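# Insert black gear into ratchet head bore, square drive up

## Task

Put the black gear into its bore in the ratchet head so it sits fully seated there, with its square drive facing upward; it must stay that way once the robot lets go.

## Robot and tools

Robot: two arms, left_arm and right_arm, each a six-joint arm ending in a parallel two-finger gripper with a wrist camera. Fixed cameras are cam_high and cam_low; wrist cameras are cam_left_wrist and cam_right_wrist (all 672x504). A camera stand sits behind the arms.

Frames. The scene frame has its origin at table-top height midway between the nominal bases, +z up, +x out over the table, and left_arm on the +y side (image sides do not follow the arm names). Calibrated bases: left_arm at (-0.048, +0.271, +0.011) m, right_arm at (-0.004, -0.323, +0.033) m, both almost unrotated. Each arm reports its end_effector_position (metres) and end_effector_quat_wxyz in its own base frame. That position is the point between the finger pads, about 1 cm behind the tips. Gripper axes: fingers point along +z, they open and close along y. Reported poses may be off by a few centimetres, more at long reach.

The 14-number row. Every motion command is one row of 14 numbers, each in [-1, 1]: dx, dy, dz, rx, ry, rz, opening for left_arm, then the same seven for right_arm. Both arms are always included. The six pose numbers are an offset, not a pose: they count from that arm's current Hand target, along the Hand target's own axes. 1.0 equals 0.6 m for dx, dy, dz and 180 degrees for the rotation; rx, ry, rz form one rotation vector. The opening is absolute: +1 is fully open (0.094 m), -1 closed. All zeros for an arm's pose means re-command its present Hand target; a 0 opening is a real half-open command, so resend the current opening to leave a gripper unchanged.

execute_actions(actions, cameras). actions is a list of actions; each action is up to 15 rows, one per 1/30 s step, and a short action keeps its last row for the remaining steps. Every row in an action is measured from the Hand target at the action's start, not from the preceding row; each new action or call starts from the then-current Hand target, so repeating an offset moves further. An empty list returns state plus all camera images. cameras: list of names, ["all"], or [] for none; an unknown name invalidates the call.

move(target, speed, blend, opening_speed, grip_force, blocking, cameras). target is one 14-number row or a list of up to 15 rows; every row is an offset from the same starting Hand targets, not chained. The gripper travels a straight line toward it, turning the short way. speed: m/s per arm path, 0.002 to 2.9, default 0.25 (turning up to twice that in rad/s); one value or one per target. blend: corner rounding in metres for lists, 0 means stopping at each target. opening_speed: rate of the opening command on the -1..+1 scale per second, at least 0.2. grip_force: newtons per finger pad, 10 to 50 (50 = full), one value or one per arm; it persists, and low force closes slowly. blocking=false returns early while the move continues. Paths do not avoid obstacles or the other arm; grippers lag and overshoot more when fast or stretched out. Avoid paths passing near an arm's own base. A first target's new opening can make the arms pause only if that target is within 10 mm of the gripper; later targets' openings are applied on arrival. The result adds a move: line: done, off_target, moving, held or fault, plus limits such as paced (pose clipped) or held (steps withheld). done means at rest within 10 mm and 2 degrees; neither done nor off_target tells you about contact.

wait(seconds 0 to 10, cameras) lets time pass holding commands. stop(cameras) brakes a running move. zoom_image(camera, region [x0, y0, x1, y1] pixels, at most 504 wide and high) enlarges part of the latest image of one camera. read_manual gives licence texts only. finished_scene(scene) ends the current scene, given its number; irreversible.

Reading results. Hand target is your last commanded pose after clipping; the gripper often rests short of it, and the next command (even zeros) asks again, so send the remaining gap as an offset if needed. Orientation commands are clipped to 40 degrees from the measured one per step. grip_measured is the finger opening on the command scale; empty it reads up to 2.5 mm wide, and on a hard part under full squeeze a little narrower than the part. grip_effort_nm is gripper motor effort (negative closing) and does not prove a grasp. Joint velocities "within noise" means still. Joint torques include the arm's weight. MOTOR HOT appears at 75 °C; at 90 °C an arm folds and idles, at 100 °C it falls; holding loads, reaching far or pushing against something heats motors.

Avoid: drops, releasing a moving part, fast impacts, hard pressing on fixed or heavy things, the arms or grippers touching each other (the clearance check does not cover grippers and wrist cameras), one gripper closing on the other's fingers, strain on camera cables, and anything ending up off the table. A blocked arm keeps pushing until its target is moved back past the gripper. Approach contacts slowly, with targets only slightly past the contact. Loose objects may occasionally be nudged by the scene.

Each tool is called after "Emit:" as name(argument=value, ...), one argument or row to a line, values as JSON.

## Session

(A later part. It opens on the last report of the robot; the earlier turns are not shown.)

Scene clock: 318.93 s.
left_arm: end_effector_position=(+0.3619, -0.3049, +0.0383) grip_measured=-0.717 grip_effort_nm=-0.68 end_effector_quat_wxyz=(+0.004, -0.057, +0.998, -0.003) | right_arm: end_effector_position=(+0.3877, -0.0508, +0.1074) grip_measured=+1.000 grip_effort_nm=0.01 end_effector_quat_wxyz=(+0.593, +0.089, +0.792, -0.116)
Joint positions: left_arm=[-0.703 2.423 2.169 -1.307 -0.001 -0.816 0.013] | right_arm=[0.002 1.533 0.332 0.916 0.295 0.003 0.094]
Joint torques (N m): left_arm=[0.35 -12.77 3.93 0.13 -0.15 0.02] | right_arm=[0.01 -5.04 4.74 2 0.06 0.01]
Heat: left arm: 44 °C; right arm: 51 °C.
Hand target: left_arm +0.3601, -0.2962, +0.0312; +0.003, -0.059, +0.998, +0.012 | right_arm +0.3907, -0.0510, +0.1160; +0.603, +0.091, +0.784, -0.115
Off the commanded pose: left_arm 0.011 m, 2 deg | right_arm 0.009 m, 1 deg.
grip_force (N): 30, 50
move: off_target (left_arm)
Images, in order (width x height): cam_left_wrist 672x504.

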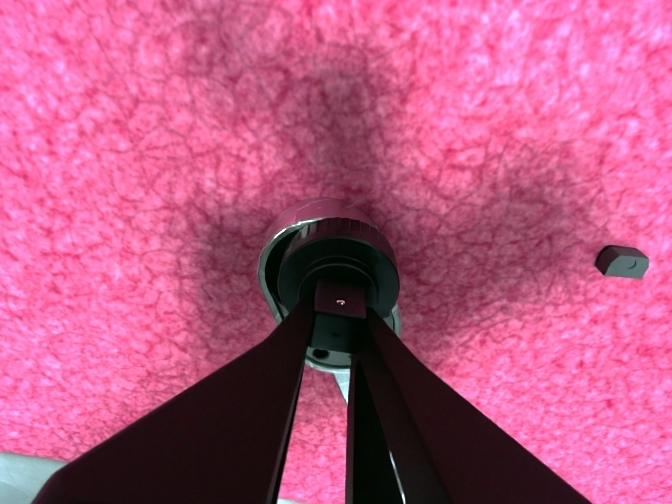

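Emit:
move(
  target=[0.0043, 0.0067, -0.0562, 0.0026, -0.0025, 0.0, -0.85, 0,0,0,0,0,0,1.0],
  speed=0.1,
  grip_force=[30, 50],
  cameras=["cam_left_wrist"],
)

Emit:
zoom_image(
  camera="cam_left_wrist",
  region=[260, 150, 430, 320],
)

Scene clock: 380.90 s.
left_arm: end_effector_position=(+0.3543, -0.2982, +0.0402) grip_measured=-0.717 grip_effort_nm=-0.68 end_effector_quat_wxyz=(-0.010, -0.057, +0.998, +0.010) | right_arm: end_effector_position=(+0.3877, -0.0508, +0.1074) grip_measured=+1.000 grip_effort_nm=0.01 end_effector_quat_wxyz=(+0.593, +0.089, +0.792, -0.116)
Joint positions: left_arm=[-0.703 2.419 2.169 -1.349 -0.002 -0.816 0.013] | right_arm=[0.002 1.533 0.332 0.916 0.295 0.003 0.094]
Joint torques (N m): left_arm=[0.38 -15.79 8.53 -0.34 -0.14 0.03] | right_arm=[-0.01 -5.07 4.71 2 0.06 0.01]
Heat: left arm: 49 °C; right arm: 51 °C.
Hand target: left_arm +0.3569, -0.2933, +0.0651; +0.007, -0.059, +0.998, +0.008 | right_arm +0.3907, -0.0510, +0.1160; +0.603, +0.091, +0.784, -0.115
Off the commanded pose: left_arm 0.025 m, 2 deg | right_arm 0.009 m, 1 deg.
grip_force (N): 30, 50
move: off_target (left_arm)
Images, in order (width x height): cam_left_wrist 672x504.

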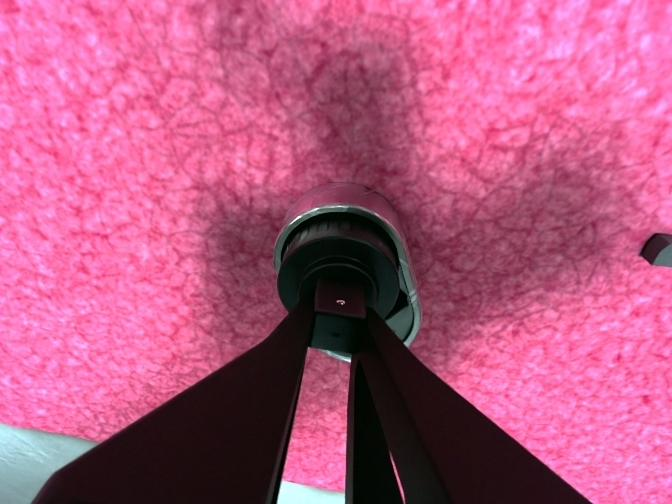

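Scaled by 2.965 from the camera's 672x504 image, which has a finer 960x720 frame.

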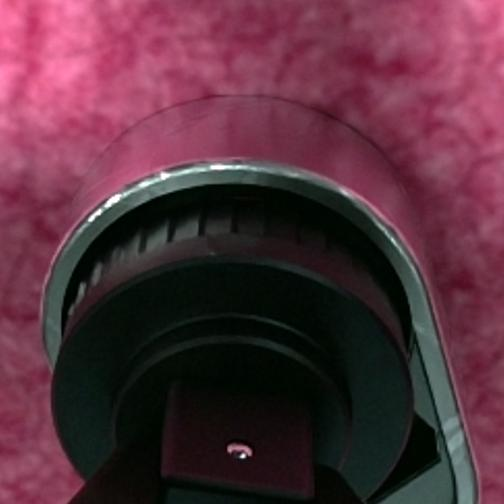

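Emit:
zoom_image(
  camera="cam_left_wrist",
  region=[265, 195, 345, 275],
)

Emit:
zoom_image(
  camera="cam_left_wrist",
  region=[335, 195, 435, 295],
)

Scaled by 6.300 from the camera's 672x504 image, which has a finer 960x720 frame.

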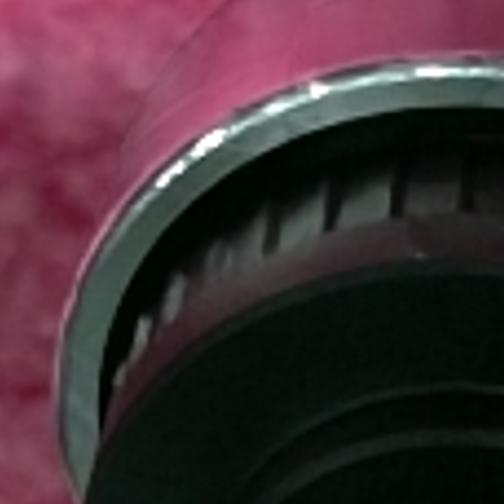

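Scaled by 5.040 from the camera's 672x504 image, which has a finer 960x720 frame.

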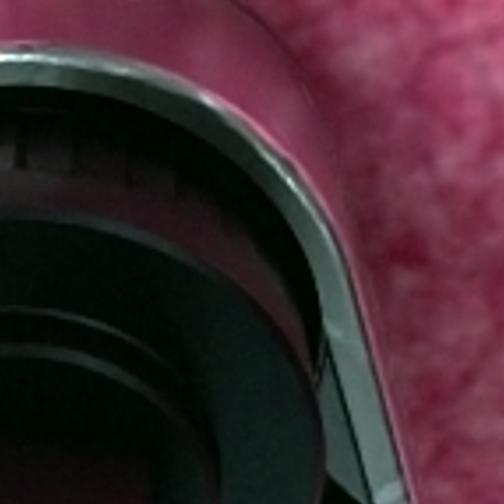

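Emit:
move(
  target=[
    [-0.0035,-0.0036,0.035,0,0,0,-0.85,0,0,0,0,0,0,1.0],
    [-0.0035,-0.0036,0.042,0,0,0.015,-0.85,0,0,0,0,0,0,1.0],
    [-0.0035,-0.0036,0.05,0,0,-0.015,-0.85,0,0,0,0,0,0,1.0],
    [-0.0035,-0.0036,0.05,0,0,0,-0.85,0,0,0,0,0,0,1.0],
  ],
  speed=0.05,
  blend=0.002,
  cameras=["cam_left_wrist"],
)

Scene clock: 472.93 s.
left_arm: end_effector_position=(+0.3547, -0.2985, +0.0377) grip_measured=-0.717 grip_effort_nm=-0.68 end_effector_quat_wxyz=(-0.006, -0.059, +0.998, +0.007) | right_arm: end_effector_position=(+0.3877, -0.0508, +0.1074) grip_measured=+1.000 grip_effort_nm=0.01 end_effector_quat_wxyz=(+0.593, +0.089, +0.792, -0.116)
Joint positions: left_arm=[-0.703 2.408 2.139 -1.32 -0.002 -0.82 0.013] | right_arm=[0.002 1.533 0.332 0.916 0.295 0.003 0.094]
Joint torques (N m): left_arm=[0.49 -13.16 4.3 0.32 -0.15 0.07] | right_arm=[-0.01 -5.04 4.7 2.01 0.06 0]
Heat: left arm: 47 °C; right arm: 52 °C.
Hand target: left_arm +0.3597, -0.2947, +0.0351; +0.007, -0.059, +0.998, +0.008 | right_arm +0.3907, -0.0510, +0.1160; +0.603, +0.091, +0.784, -0.115
Off the commanded pose: left_arm 0.007 m, 1 deg | right_arm 0.009 m, 1 deg.
grip_force (N): 30, 50
move: done
Images, in order (width x height): cam_left_wrist 672x504.

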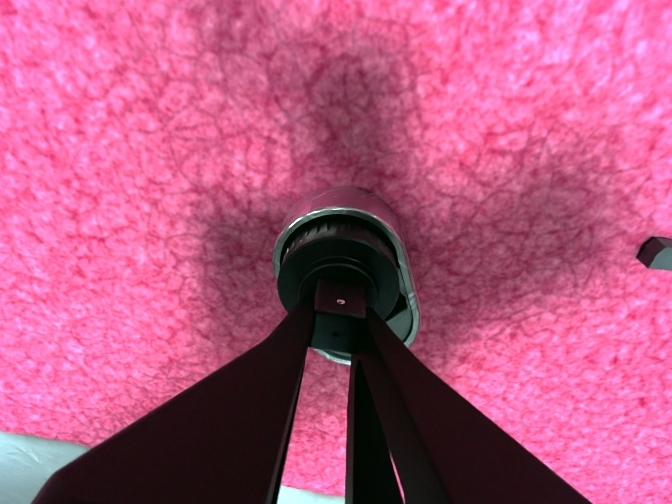

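Emit:
zoom_image(
  camera="cam_left_wrist",
  region=[250, 170, 440, 370],
)

Scaled by 2.520 from the camera's 672x504 image, which has a finer 960x720 frame.

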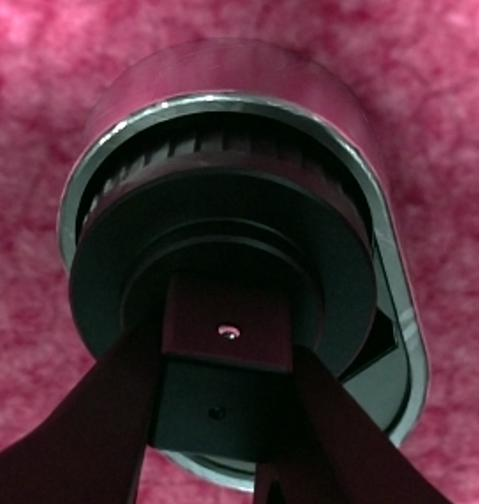

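Emit:
move(
  target=[
    [0,0,0.006,0,0,0.015,-0.85,0,0,0,0,0,0,1.0],
    [0,0,0.010,0,0,-0.015,-0.85,0,0,0,0,0,0,1.0],
    [0,0,0.014,0,0,0.015,-0.85,0,0,0,0,0,0,1.0],
    [0,0,0.014,0,0,-0.015,-0.85,0,0,0,0,0,0,1.0],
    [0,0,0.014,0,0,0,-0.85,0,0,0,0,0,0,1.0],
  ],
  speed=0.05,
  blend=0.002,
  cameras=["cam_left_wrist"],
)

Emit:
zoom_image(
  camera="cam_left_wrist",
  region=[250, 170, 440, 370],
)

Scene clock: 499.27 s.
left_arm: end_effector_position=(+0.3564, -0.2983, +0.0310) grip_measured=-0.717 grip_effort_nm=-0.68 end_effector_quat_wxyz=(-0.001, -0.062, +0.998, +0.004) | right_arm: end_effector_position=(+0.3877, -0.0508, +0.1074) grip_measured=+1.000 grip_effort_nm=0.01 end_effector_quat_wxyz=(+0.593, +0.089, +0.792, -0.116)
Joint positions: left_arm=[-0.701 2.401 2.101 -1.277 -0.004 -0.825 0.013] | right_arm=[0.002 1.533 0.332 0.916 0.295 0.003 0.094]
Joint torques (N m): left_arm=[0.38 -12.49 5.04 0.24 -0.13 0.16] | right_arm=[0.01 -5.03 4.71 2 0.05 0.01]
Heat: left arm: 47 °C; right arm: 52 °C.
Hand target: left_arm +0.3598, -0.2946, +0.0267; +0.007, -0.059, +0.998, +0.008 | right_arm +0.3907, -0.0510, +0.1160; +0.603, +0.091, +0.784, -0.115
Off the commanded pose: left_arm 0.007 m, 1 deg | right_arm 0.009 m, 1 deg.
grip_force (N): 30, 50
move: done
Images, in order (width x height): cam_left_wrist 672x504.

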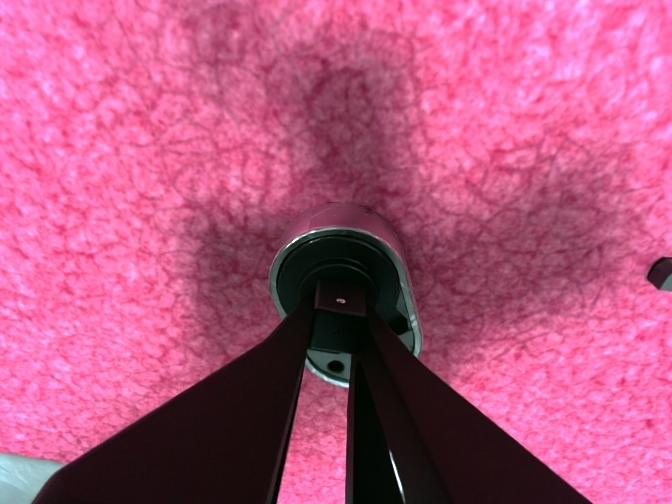

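Scaled by 2.520 from the camera's 672x504 image, which has a finer 960x720 frame.

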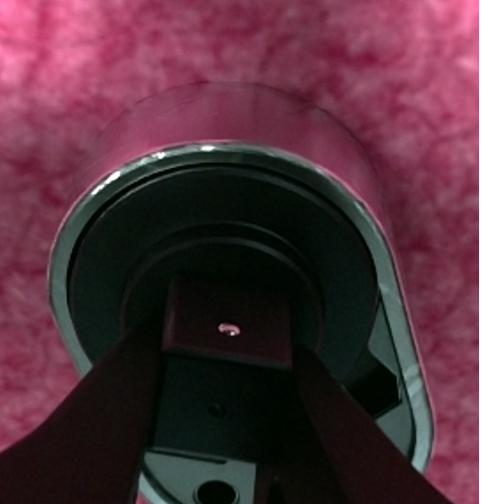

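Emit:
move(
  target=[
    [0,0,0.006,0,0,0.015,-0.85,0,0,0,0,0,0,1.0],
    [0,0,0.011,0,0,-0.015,-0.85,0,0,0,0,0,0,1.0],
    [0,0,0.015,0,0,0.015,-0.85,0,0,0,0,0,0,1.0],
    [0,0,0.015,0,0,-0.015,-0.85,0,0,0,0,0,0,1.0],
    [0,0,0.015,0,0,0,-0.85,0,0,0,0,0,0,1.0],
  ],
  speed=0.05,
  blend=0.002,
  cameras=["cam_left_wrist"],
)

Emit:
zoom_image(
  camera="cam_left_wrist",
  region=[250, 170, 440, 370],
)

Scene clock: 511.03 s.
left_arm: end_effector_position=(+0.3562, -0.2979, +0.0293) grip_measured=-0.717 grip_effort_nm=-0.68 end_effector_quat_wxyz=(+0.000, -0.062, +0.998, +0.003) | right_arm: end_effector_position=(+0.3877, -0.0508, +0.1074) grip_measured=+1.000 grip_effort_nm=0.01 end_effector_quat_wxyz=(+0.593, +0.089, +0.792, -0.116)
Joint positions: left_arm=[-0.701 2.397 2.086 -1.265 -0.005 -0.825 0.013] | right_arm=[0.002 1.533 0.332 0.916 0.295 0.003 0.094]
Joint torques (N m): left_arm=[0.39 -11.84 3.89 0.42 -0.11 0.13] | right_arm=[0.01 -5.05 4.72 2 0.06 0]
Heat: left arm: 48 °C; right arm: 52 °C.
Hand target: left_arm +0.3599, -0.2943, +0.0177; +0.007, -0.059, +0.998, +0.008 | right_arm +0.3907, -0.0510, +0.1160; +0.603, +0.091, +0.784, -0.115
Off the commanded pose: left_arm 0.013 m, 1 deg | right_arm 0.009 m, 1 deg.
grip_force (N): 30, 50
move: off_target (left_arm)
Images, in order (width x height): cam_left_wrist 672x504.

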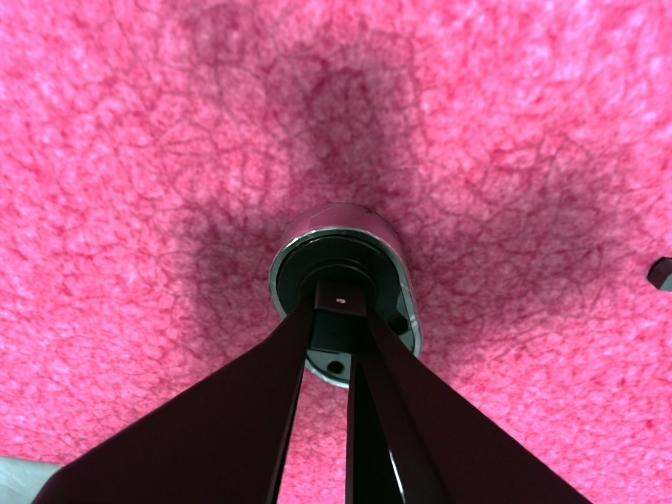

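Scaled by 2.520 from the camera's 672x504 image, which has a finer 960x720 frame.

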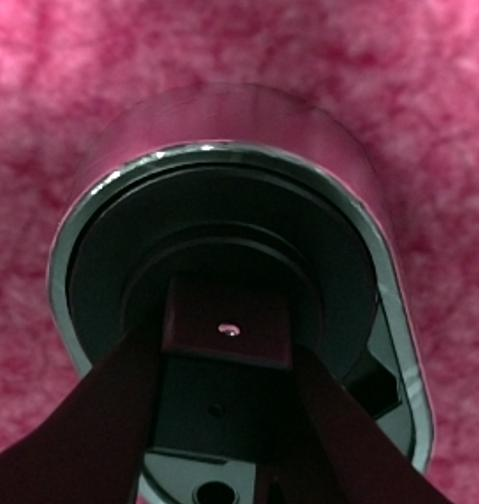

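Emit:
move(
  target=[
    [0,0,0.004,0,0,0.03,-0.85,0,0,0,0,0,0,1.0],
    [0,0,0.006,0,0,-0.03,-0.85,0,0,0,0,0,0,1.0],
    [0.003,0,0.006,0,0,0.03,-0.85,0,0,0,0,0,0,1.0],
    [-0.003,0,0.006,0,0,-0.03,-0.85,0,0,0,0,0,0,1.0],
    [0,0,0.006,0,0,0,-0.85,0,0,0,0,0,0,1.0],
  ],
  speed=0.08,
  blend=0.002,
  cameras=[],
)

Scene clock: 531.37 s.
left_arm: end_effector_position=(+0.3567, -0.2977, +0.0263) grip_measured=-0.717 grip_effort_nm=-0.68 end_effector_quat_wxyz=(+0.003, -0.061, +0.998, +0.003) | right_arm: end_effector_position=(+0.3877, -0.0508, +0.1074) grip_measured=+1.000 grip_effort_nm=0.01 end_effector_quat_wxyz=(+0.593, +0.089, +0.792, -0.116)
Joint positions: left_arm=[-0.701 2.393 2.069 -1.246 -0.008 -0.823 0.013] | right_arm=[0.002 1.533 0.332 0.916 0.295 0.003 0.094]
Joint torques (N m): left_arm=[0.42 -11.48 4.38 0.38 -0.1 0.14] | right_arm=[-0.01 -5.04 4.74 2 0.05 0]
Heat: left arm: 48 °C; right arm: 52 °C.
Hand target: left_arm +0.3599, -0.2943, +0.0140; +0.007, -0.059, +0.998, +0.008 | right_arm +0.3907, -0.0510, +0.1160; +0.603, +0.091, +0.784, -0.115
Off the commanded pose: left_arm 0.013 m, 1 deg | right_arm 0.009 m, 1 deg.
grip_force (N): 30, 50
move: off_target (left_arm)
No camera images: "cameras" was empty.

Emit:
move(
  target=[
    [0,0,0.003,0,0,0.03,-0.85,0,0,0,0,0,0,1.0],
    [0.002,0,0.005,0,0,-0.03,-0.85,0,0,0,0,0,0,1.0],
    [-0.002,0,0.005,0,0,0.03,-0.85,0,0,0,0,0,0,1.0],
    [0,0,0.005,0,0,-0.03,-0.85,0,0,0,0,0,0,1.0],
    [0,0,0.005,0,0,0,-0.85,0,0,0,0,0,0,1.0],
  ],
  speed=0.08,
  blend=0.002,
  cameras=["cam_left_wrist"],
)

Emit:
zoom_image(
  camera="cam_left_wrist",
  region=[250, 170, 440, 370],
)

Scene clock: 541.87 s.
left_arm: end_effector_position=(+0.3568, -0.2977, +0.0258) grip_measured=-0.717 grip_effort_nm=-0.68 end_effector_quat_wxyz=(+0.004, -0.062, +0.998, +0.002) | right_arm: end_effector_position=(+0.3877, -0.0508, +0.1074) grip_measured=+1.000 grip_effort_nm=0.01 end_effector_quat_wxyz=(+0.593, +0.089, +0.792, -0.116)
Joint positions: left_arm=[-0.701 2.391 2.062 -1.24 -0.008 -0.825 0.013] | right_arm=[0.002 1.533 0.332 0.916 0.295 0.003 0.094]
Joint torques (N m): left_arm=[0.43 -11.19 4.15 0.43 -0.09 0.14] | right_arm=[0.01 -5.04 4.7 2 0.06 0.02]
Heat: left arm: 48 °C; right arm: 52 °C.
Hand target: left_arm +0.3600, -0.2943, +0.0110; +0.007, -0.059, +0.998, +0.008 | right_arm +0.3907, -0.0510, +0.1160; +0.603, +0.091, +0.784, -0.115
Off the commanded pose: left_arm 0.016 m, 1 deg | right_arm 0.009 m, 1 deg.
grip_force (N): 30, 50
move: off_target (left_arm)
Images, in order (width x height): cam_left_wrist 672x504.

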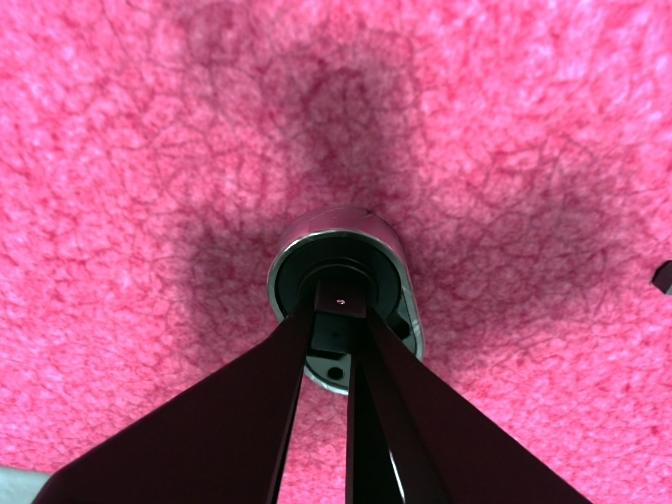

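Scaled by 2.520 from the camera's 672x504 image, which has a finer 960x720 frame.

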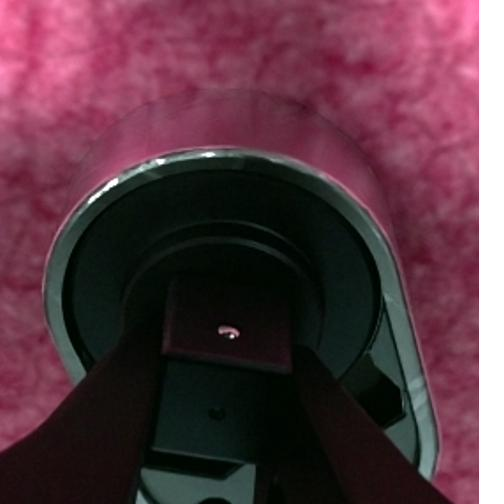

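Emit:
move(
  target=[
    [0,0,-0.0247,0,0,0,-0.85,0,0,0,0,0,0,1.0],
    [0,0,-0.0250,0,0,0,-0.2,0,0,0,0,0,0,1.0],
    [0,0,-0.125,0,0,0,-0.2,0,0,0,0,0,0,1.0],
  ],
  speed=0.06,
  opening_speed=0.6,
  cameras=["cam_left_wrist","cam_high"],
)

Scene clock: 553.23 s.
left_arm: end_effector_position=(+0.3560, -0.2970, +0.0847) grip_measured=-0.201 grip_effort_nm=0.06 end_effector_quat_wxyz=(+0.005, -0.060, +0.998, +0.001) | right_arm: end_effector_position=(+0.3877, -0.0508, +0.1074) grip_measured=+1.000 grip_effort_nm=0.01 end_effector_quat_wxyz=(+0.593, +0.089, +0.792, -0.116)
Joint positions: left_arm=[-0.701 2.391 2.297 -1.472 -0.008 -0.82 0.038] | right_arm=[0.002 1.533 0.332 0.916 0.295 0.003 0.094]
Joint torques (N m): left_arm=[0.16 -10.91 10.03 -0.12 -0.09 0.06] | right_arm=[0.02 -5.04 4.74 2 0.06 0]
Heat: left arm: 47 °C; right arm: 52 °C.
Hand target: left_arm +0.3589, -0.2955, +0.0859; +0.007, -0.059, +0.998, +0.008 | right_arm +0.3907, -0.0510, +0.1160; +0.603, +0.091, +0.784, -0.115
Off the commanded pose: left_arm 0.004 m, 1 deg | right_arm 0.009 m, 1 deg.
grip_force (N): 30, 50
move: done
Images, in order (width x height): cam_high 672x504, cam_left_wrist 672x504.

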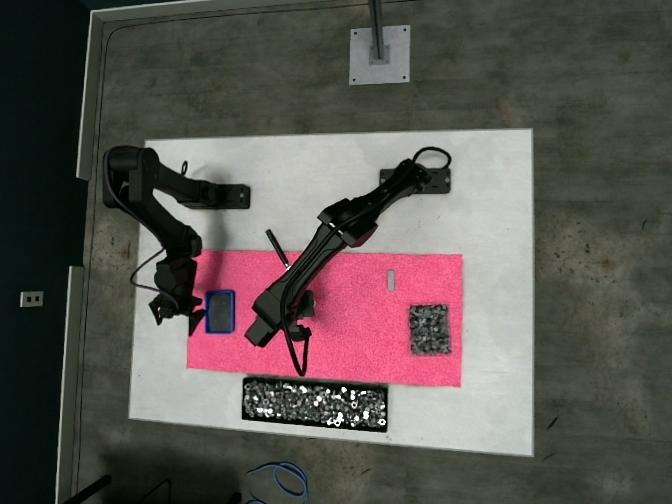

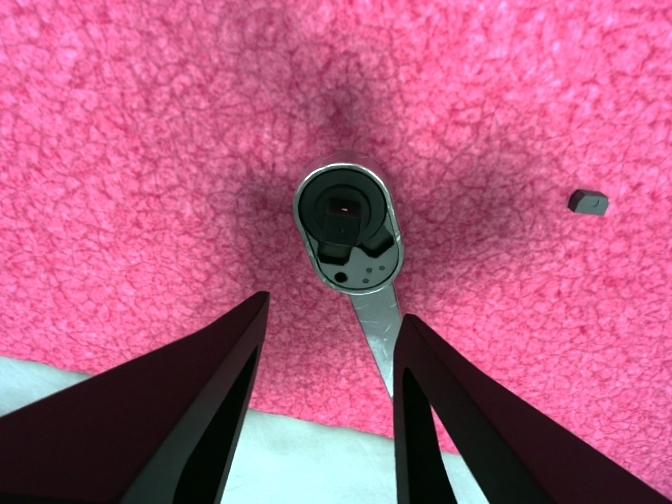

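Emit:
zoom_image(
  camera="cam_left_wrist",
  region=[270, 140, 430, 310],
)

Scaled by 2.965 from the camera's 672x504 image, which has a finer 960x720 frame.

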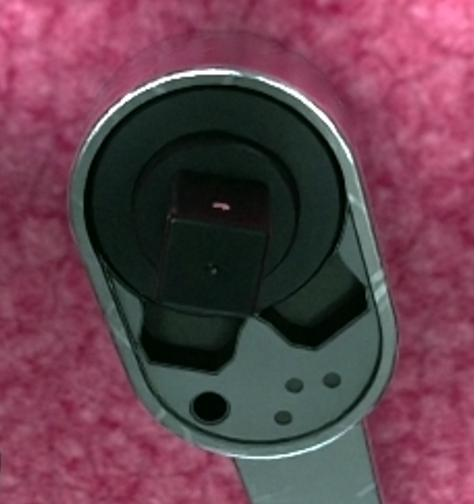

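Emit:
move(
  target=[
    [-0.0067,0.0042,0.065,0,0,0,-1,0,0,0,0,0,0,1.0],
    [-0.0067,0.0042,0.095,0,0,0,-1,0,0,0,0,0,0,1.0],
    [-0.0067,0.0042,0.105,0,0,0,-1,0,0,0,0,0,0,1.0],
  ],
  speed=[0.12,0.05,0.03],
  blend=0.003,
  cameras=["cam_left_wrist"],
)

Scene clock: 569.80 s.
left_arm: end_effector_position=(+0.3625, -0.2964, +0.0325) grip_measured=-0.718 grip_effort_nm=-0.63 end_effector_quat_wxyz=(+0.008, -0.060, +0.998, -0.002) | right_arm: end_effector_position=(+0.3877, -0.0508, +0.1074) grip_measured=+1.000 grip_effort_nm=0.01 end_effector_quat_wxyz=(+0.593, +0.089, +0.792, -0.116)
Joint positions: left_arm=[-0.691 2.391 2.089 -1.255 -0.008 -0.81 0.013] | right_arm=[0.002 1.533 0.332 0.916 0.295 0.003 0.094]
Joint torques (N m): left_arm=[0.39 -11.38 5.61 0.17 -0.09 0.1] | right_arm=[0.02 -5.03 4.71 2 0.06 0]
Heat: left arm: 46 °C; right arm: 52 °C.
Hand target: left_arm +0.3636, -0.2915, +0.0231; +0.007, -0.059, +0.998, +0.008 | right_arm +0.3907, -0.0510, +0.1160; +0.603, +0.091, +0.784, -0.115
Off the commanded pose: left_arm 0.011 m, 1 deg | right_arm 0.009 m, 1 deg.
grip_force (N): 30, 50
move: off_target (left_arm)
Images, in order (width x height): cam_left_wrist 672x504.

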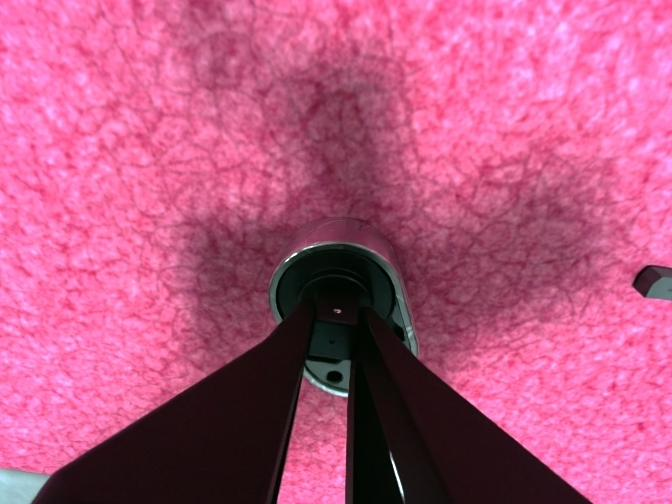

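Emit:
zoom_image(
  camera="cam_left_wrist",
  region=[250, 190, 430, 390],
)

Scaled by 2.520 from the camera's 672x504 image, which has a finer 960x720 frame.

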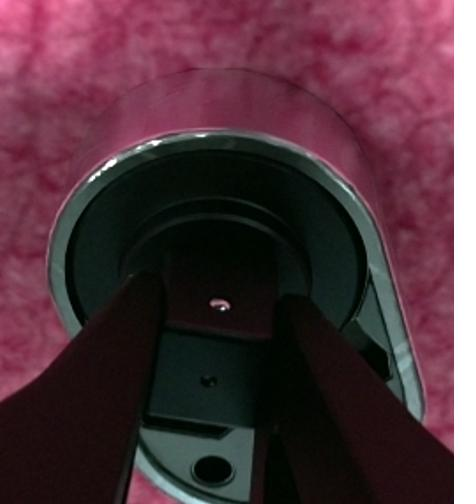

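Emit:
move(
  target=[
    [0,0,0.012,0,0,0.02,-0.85,0,0,0,0,0,0,1.0],
    [0,0,0.02,0,0,-0.02,-0.85,0,0,0,0,0,0,1.0],
    [0,0,0.02,0,0,0,-0.85,0,0,0,0,0,0,1.0],
  ],
  speed=0.08,
  blend=0.002,
  cameras=["cam_left_wrist"],
)

Emit:
zoom_image(
  camera="cam_left_wrist",
  region=[250, 190, 430, 390],
)

Scene clock: 582.77 s.
left_arm: end_effector_position=(+0.3623, -0.2963, +0.0296) grip_measured=-0.719 grip_effort_nm=-0.68 end_effector_quat_wxyz=(+0.008, -0.062, +0.998, -0.002) | right_arm: end_effector_position=(+0.3877, -0.0508, +0.1074) grip_measured=+1.000 grip_effort_nm=0.01 end_effector_quat_wxyz=(+0.593, +0.089, +0.792, -0.116)
Joint positions: left_arm=[-0.691 2.391 2.078 -1.243 -0.008 -0.815 0.013] | right_arm=[0.002 1.533 0.332 0.916 0.295 0.003 0.094]
Joint torques (N m): left_arm=[0.43 -10.92 3.59 0.44 -0.09 0.17] | right_arm=[-0.01 -5.05 4.72 2 0.06 0]
Heat: left arm: 45 °C; right arm: 52 °C.
Hand target: left_arm +0.3636, -0.2913, +0.0111; +0.007, -0.059, +0.998, +0.008 | right_arm +0.3907, -0.0510, +0.1160; +0.603, +0.091, +0.784, -0.115
Off the commanded pose: left_arm 0.019 m, 1 deg | right_arm 0.009 m, 1 deg.
grip_force (N): 30, 50
move: off_target (left_arm); blend cut to 0 m at target 1
Images, in order (width x height): cam_left_wrist 672x504.

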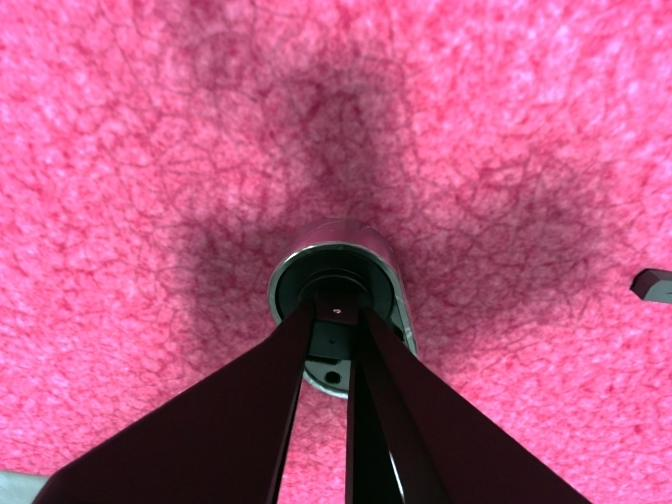

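Scaled by 2.520 from the camera's 672x504 image, which has a finer 960x720 frame.

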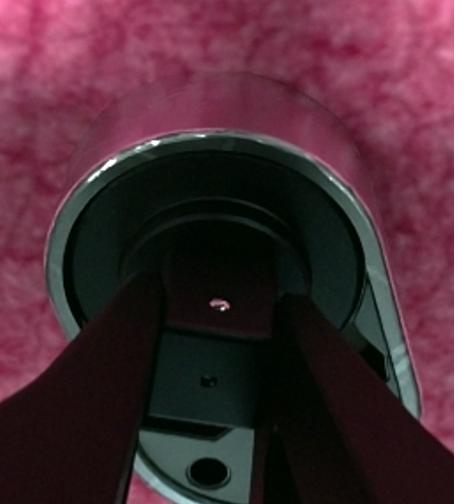

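Emit:
move(
  target=[
    [0,0,-0.0308,0,0,0,-0.85,0,0,0,0,0,0,1.0],
    [0,0,-0.0312,0,0,0,-0.2,0,0,0,0,0,0,1.0],
    [0,0,-0.1065,0,0,0,-0.2,0,0,0,0,0,0,1.0],
  ],
  speed=0.08,
  opening_speed=0.8,
  cameras=["cam_left_wrist"],
)

Emit:
zoom_image(
  camera="cam_left_wrist",
  region=[260, 140, 430, 320],
)

Scene clock: 596.93 s.
left_arm: end_effector_position=(+0.3594, -0.2939, +0.0723) grip_measured=-0.201 grip_effort_nm=0.06 end_effector_quat_wxyz=(+0.003, -0.060, +0.998, +0.002) | right_arm: end_effector_position=(+0.3877, -0.0508, +0.1074) grip_measured=+1.000 grip_effort_nm=0.01 end_effector_quat_wxyz=(+0.593, +0.089, +0.792, -0.116)
Joint positions: left_arm=[-0.691 2.39 2.246 -1.425 -0.008 -0.81 0.038] | right_arm=[0.002 1.533 0.332 0.916 0.295 0.003 0.094]
Joint torques (N m): left_arm=[0.21 -11.21 10.07 -0.2 -0.09 0.07] | right_arm=[0.02 -5.05 4.74 2 0.05 0]
Heat: left arm: 45 °C; right arm: 52 °C.
Hand target: left_arm +0.3628, -0.2924, +0.0751; +0.007, -0.059, +0.998, +0.008 | right_arm +0.3907, -0.0510, +0.1160; +0.603, +0.091, +0.784, -0.115
Off the commanded pose: left_arm 0.005 m, 1 deg | right_arm 0.009 m, 1 deg.
grip_force (N): 30, 50
move: done
Images, in order (width x height): cam_left_wrist 672x504.

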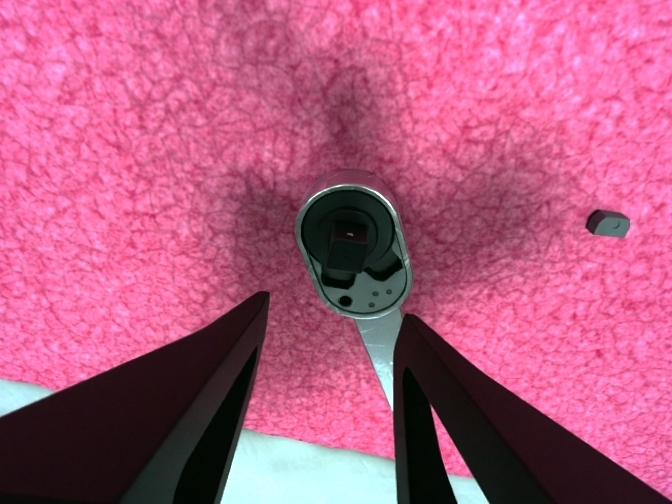

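Scaled by 2.800 from the camera's 672x504 image, which has a finer 960x720 frame.

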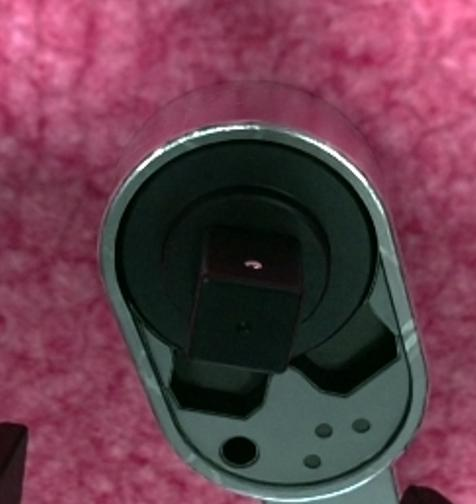

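Emit:
finished_scene(
  scene=2,
)

The scene is finished: the task was done.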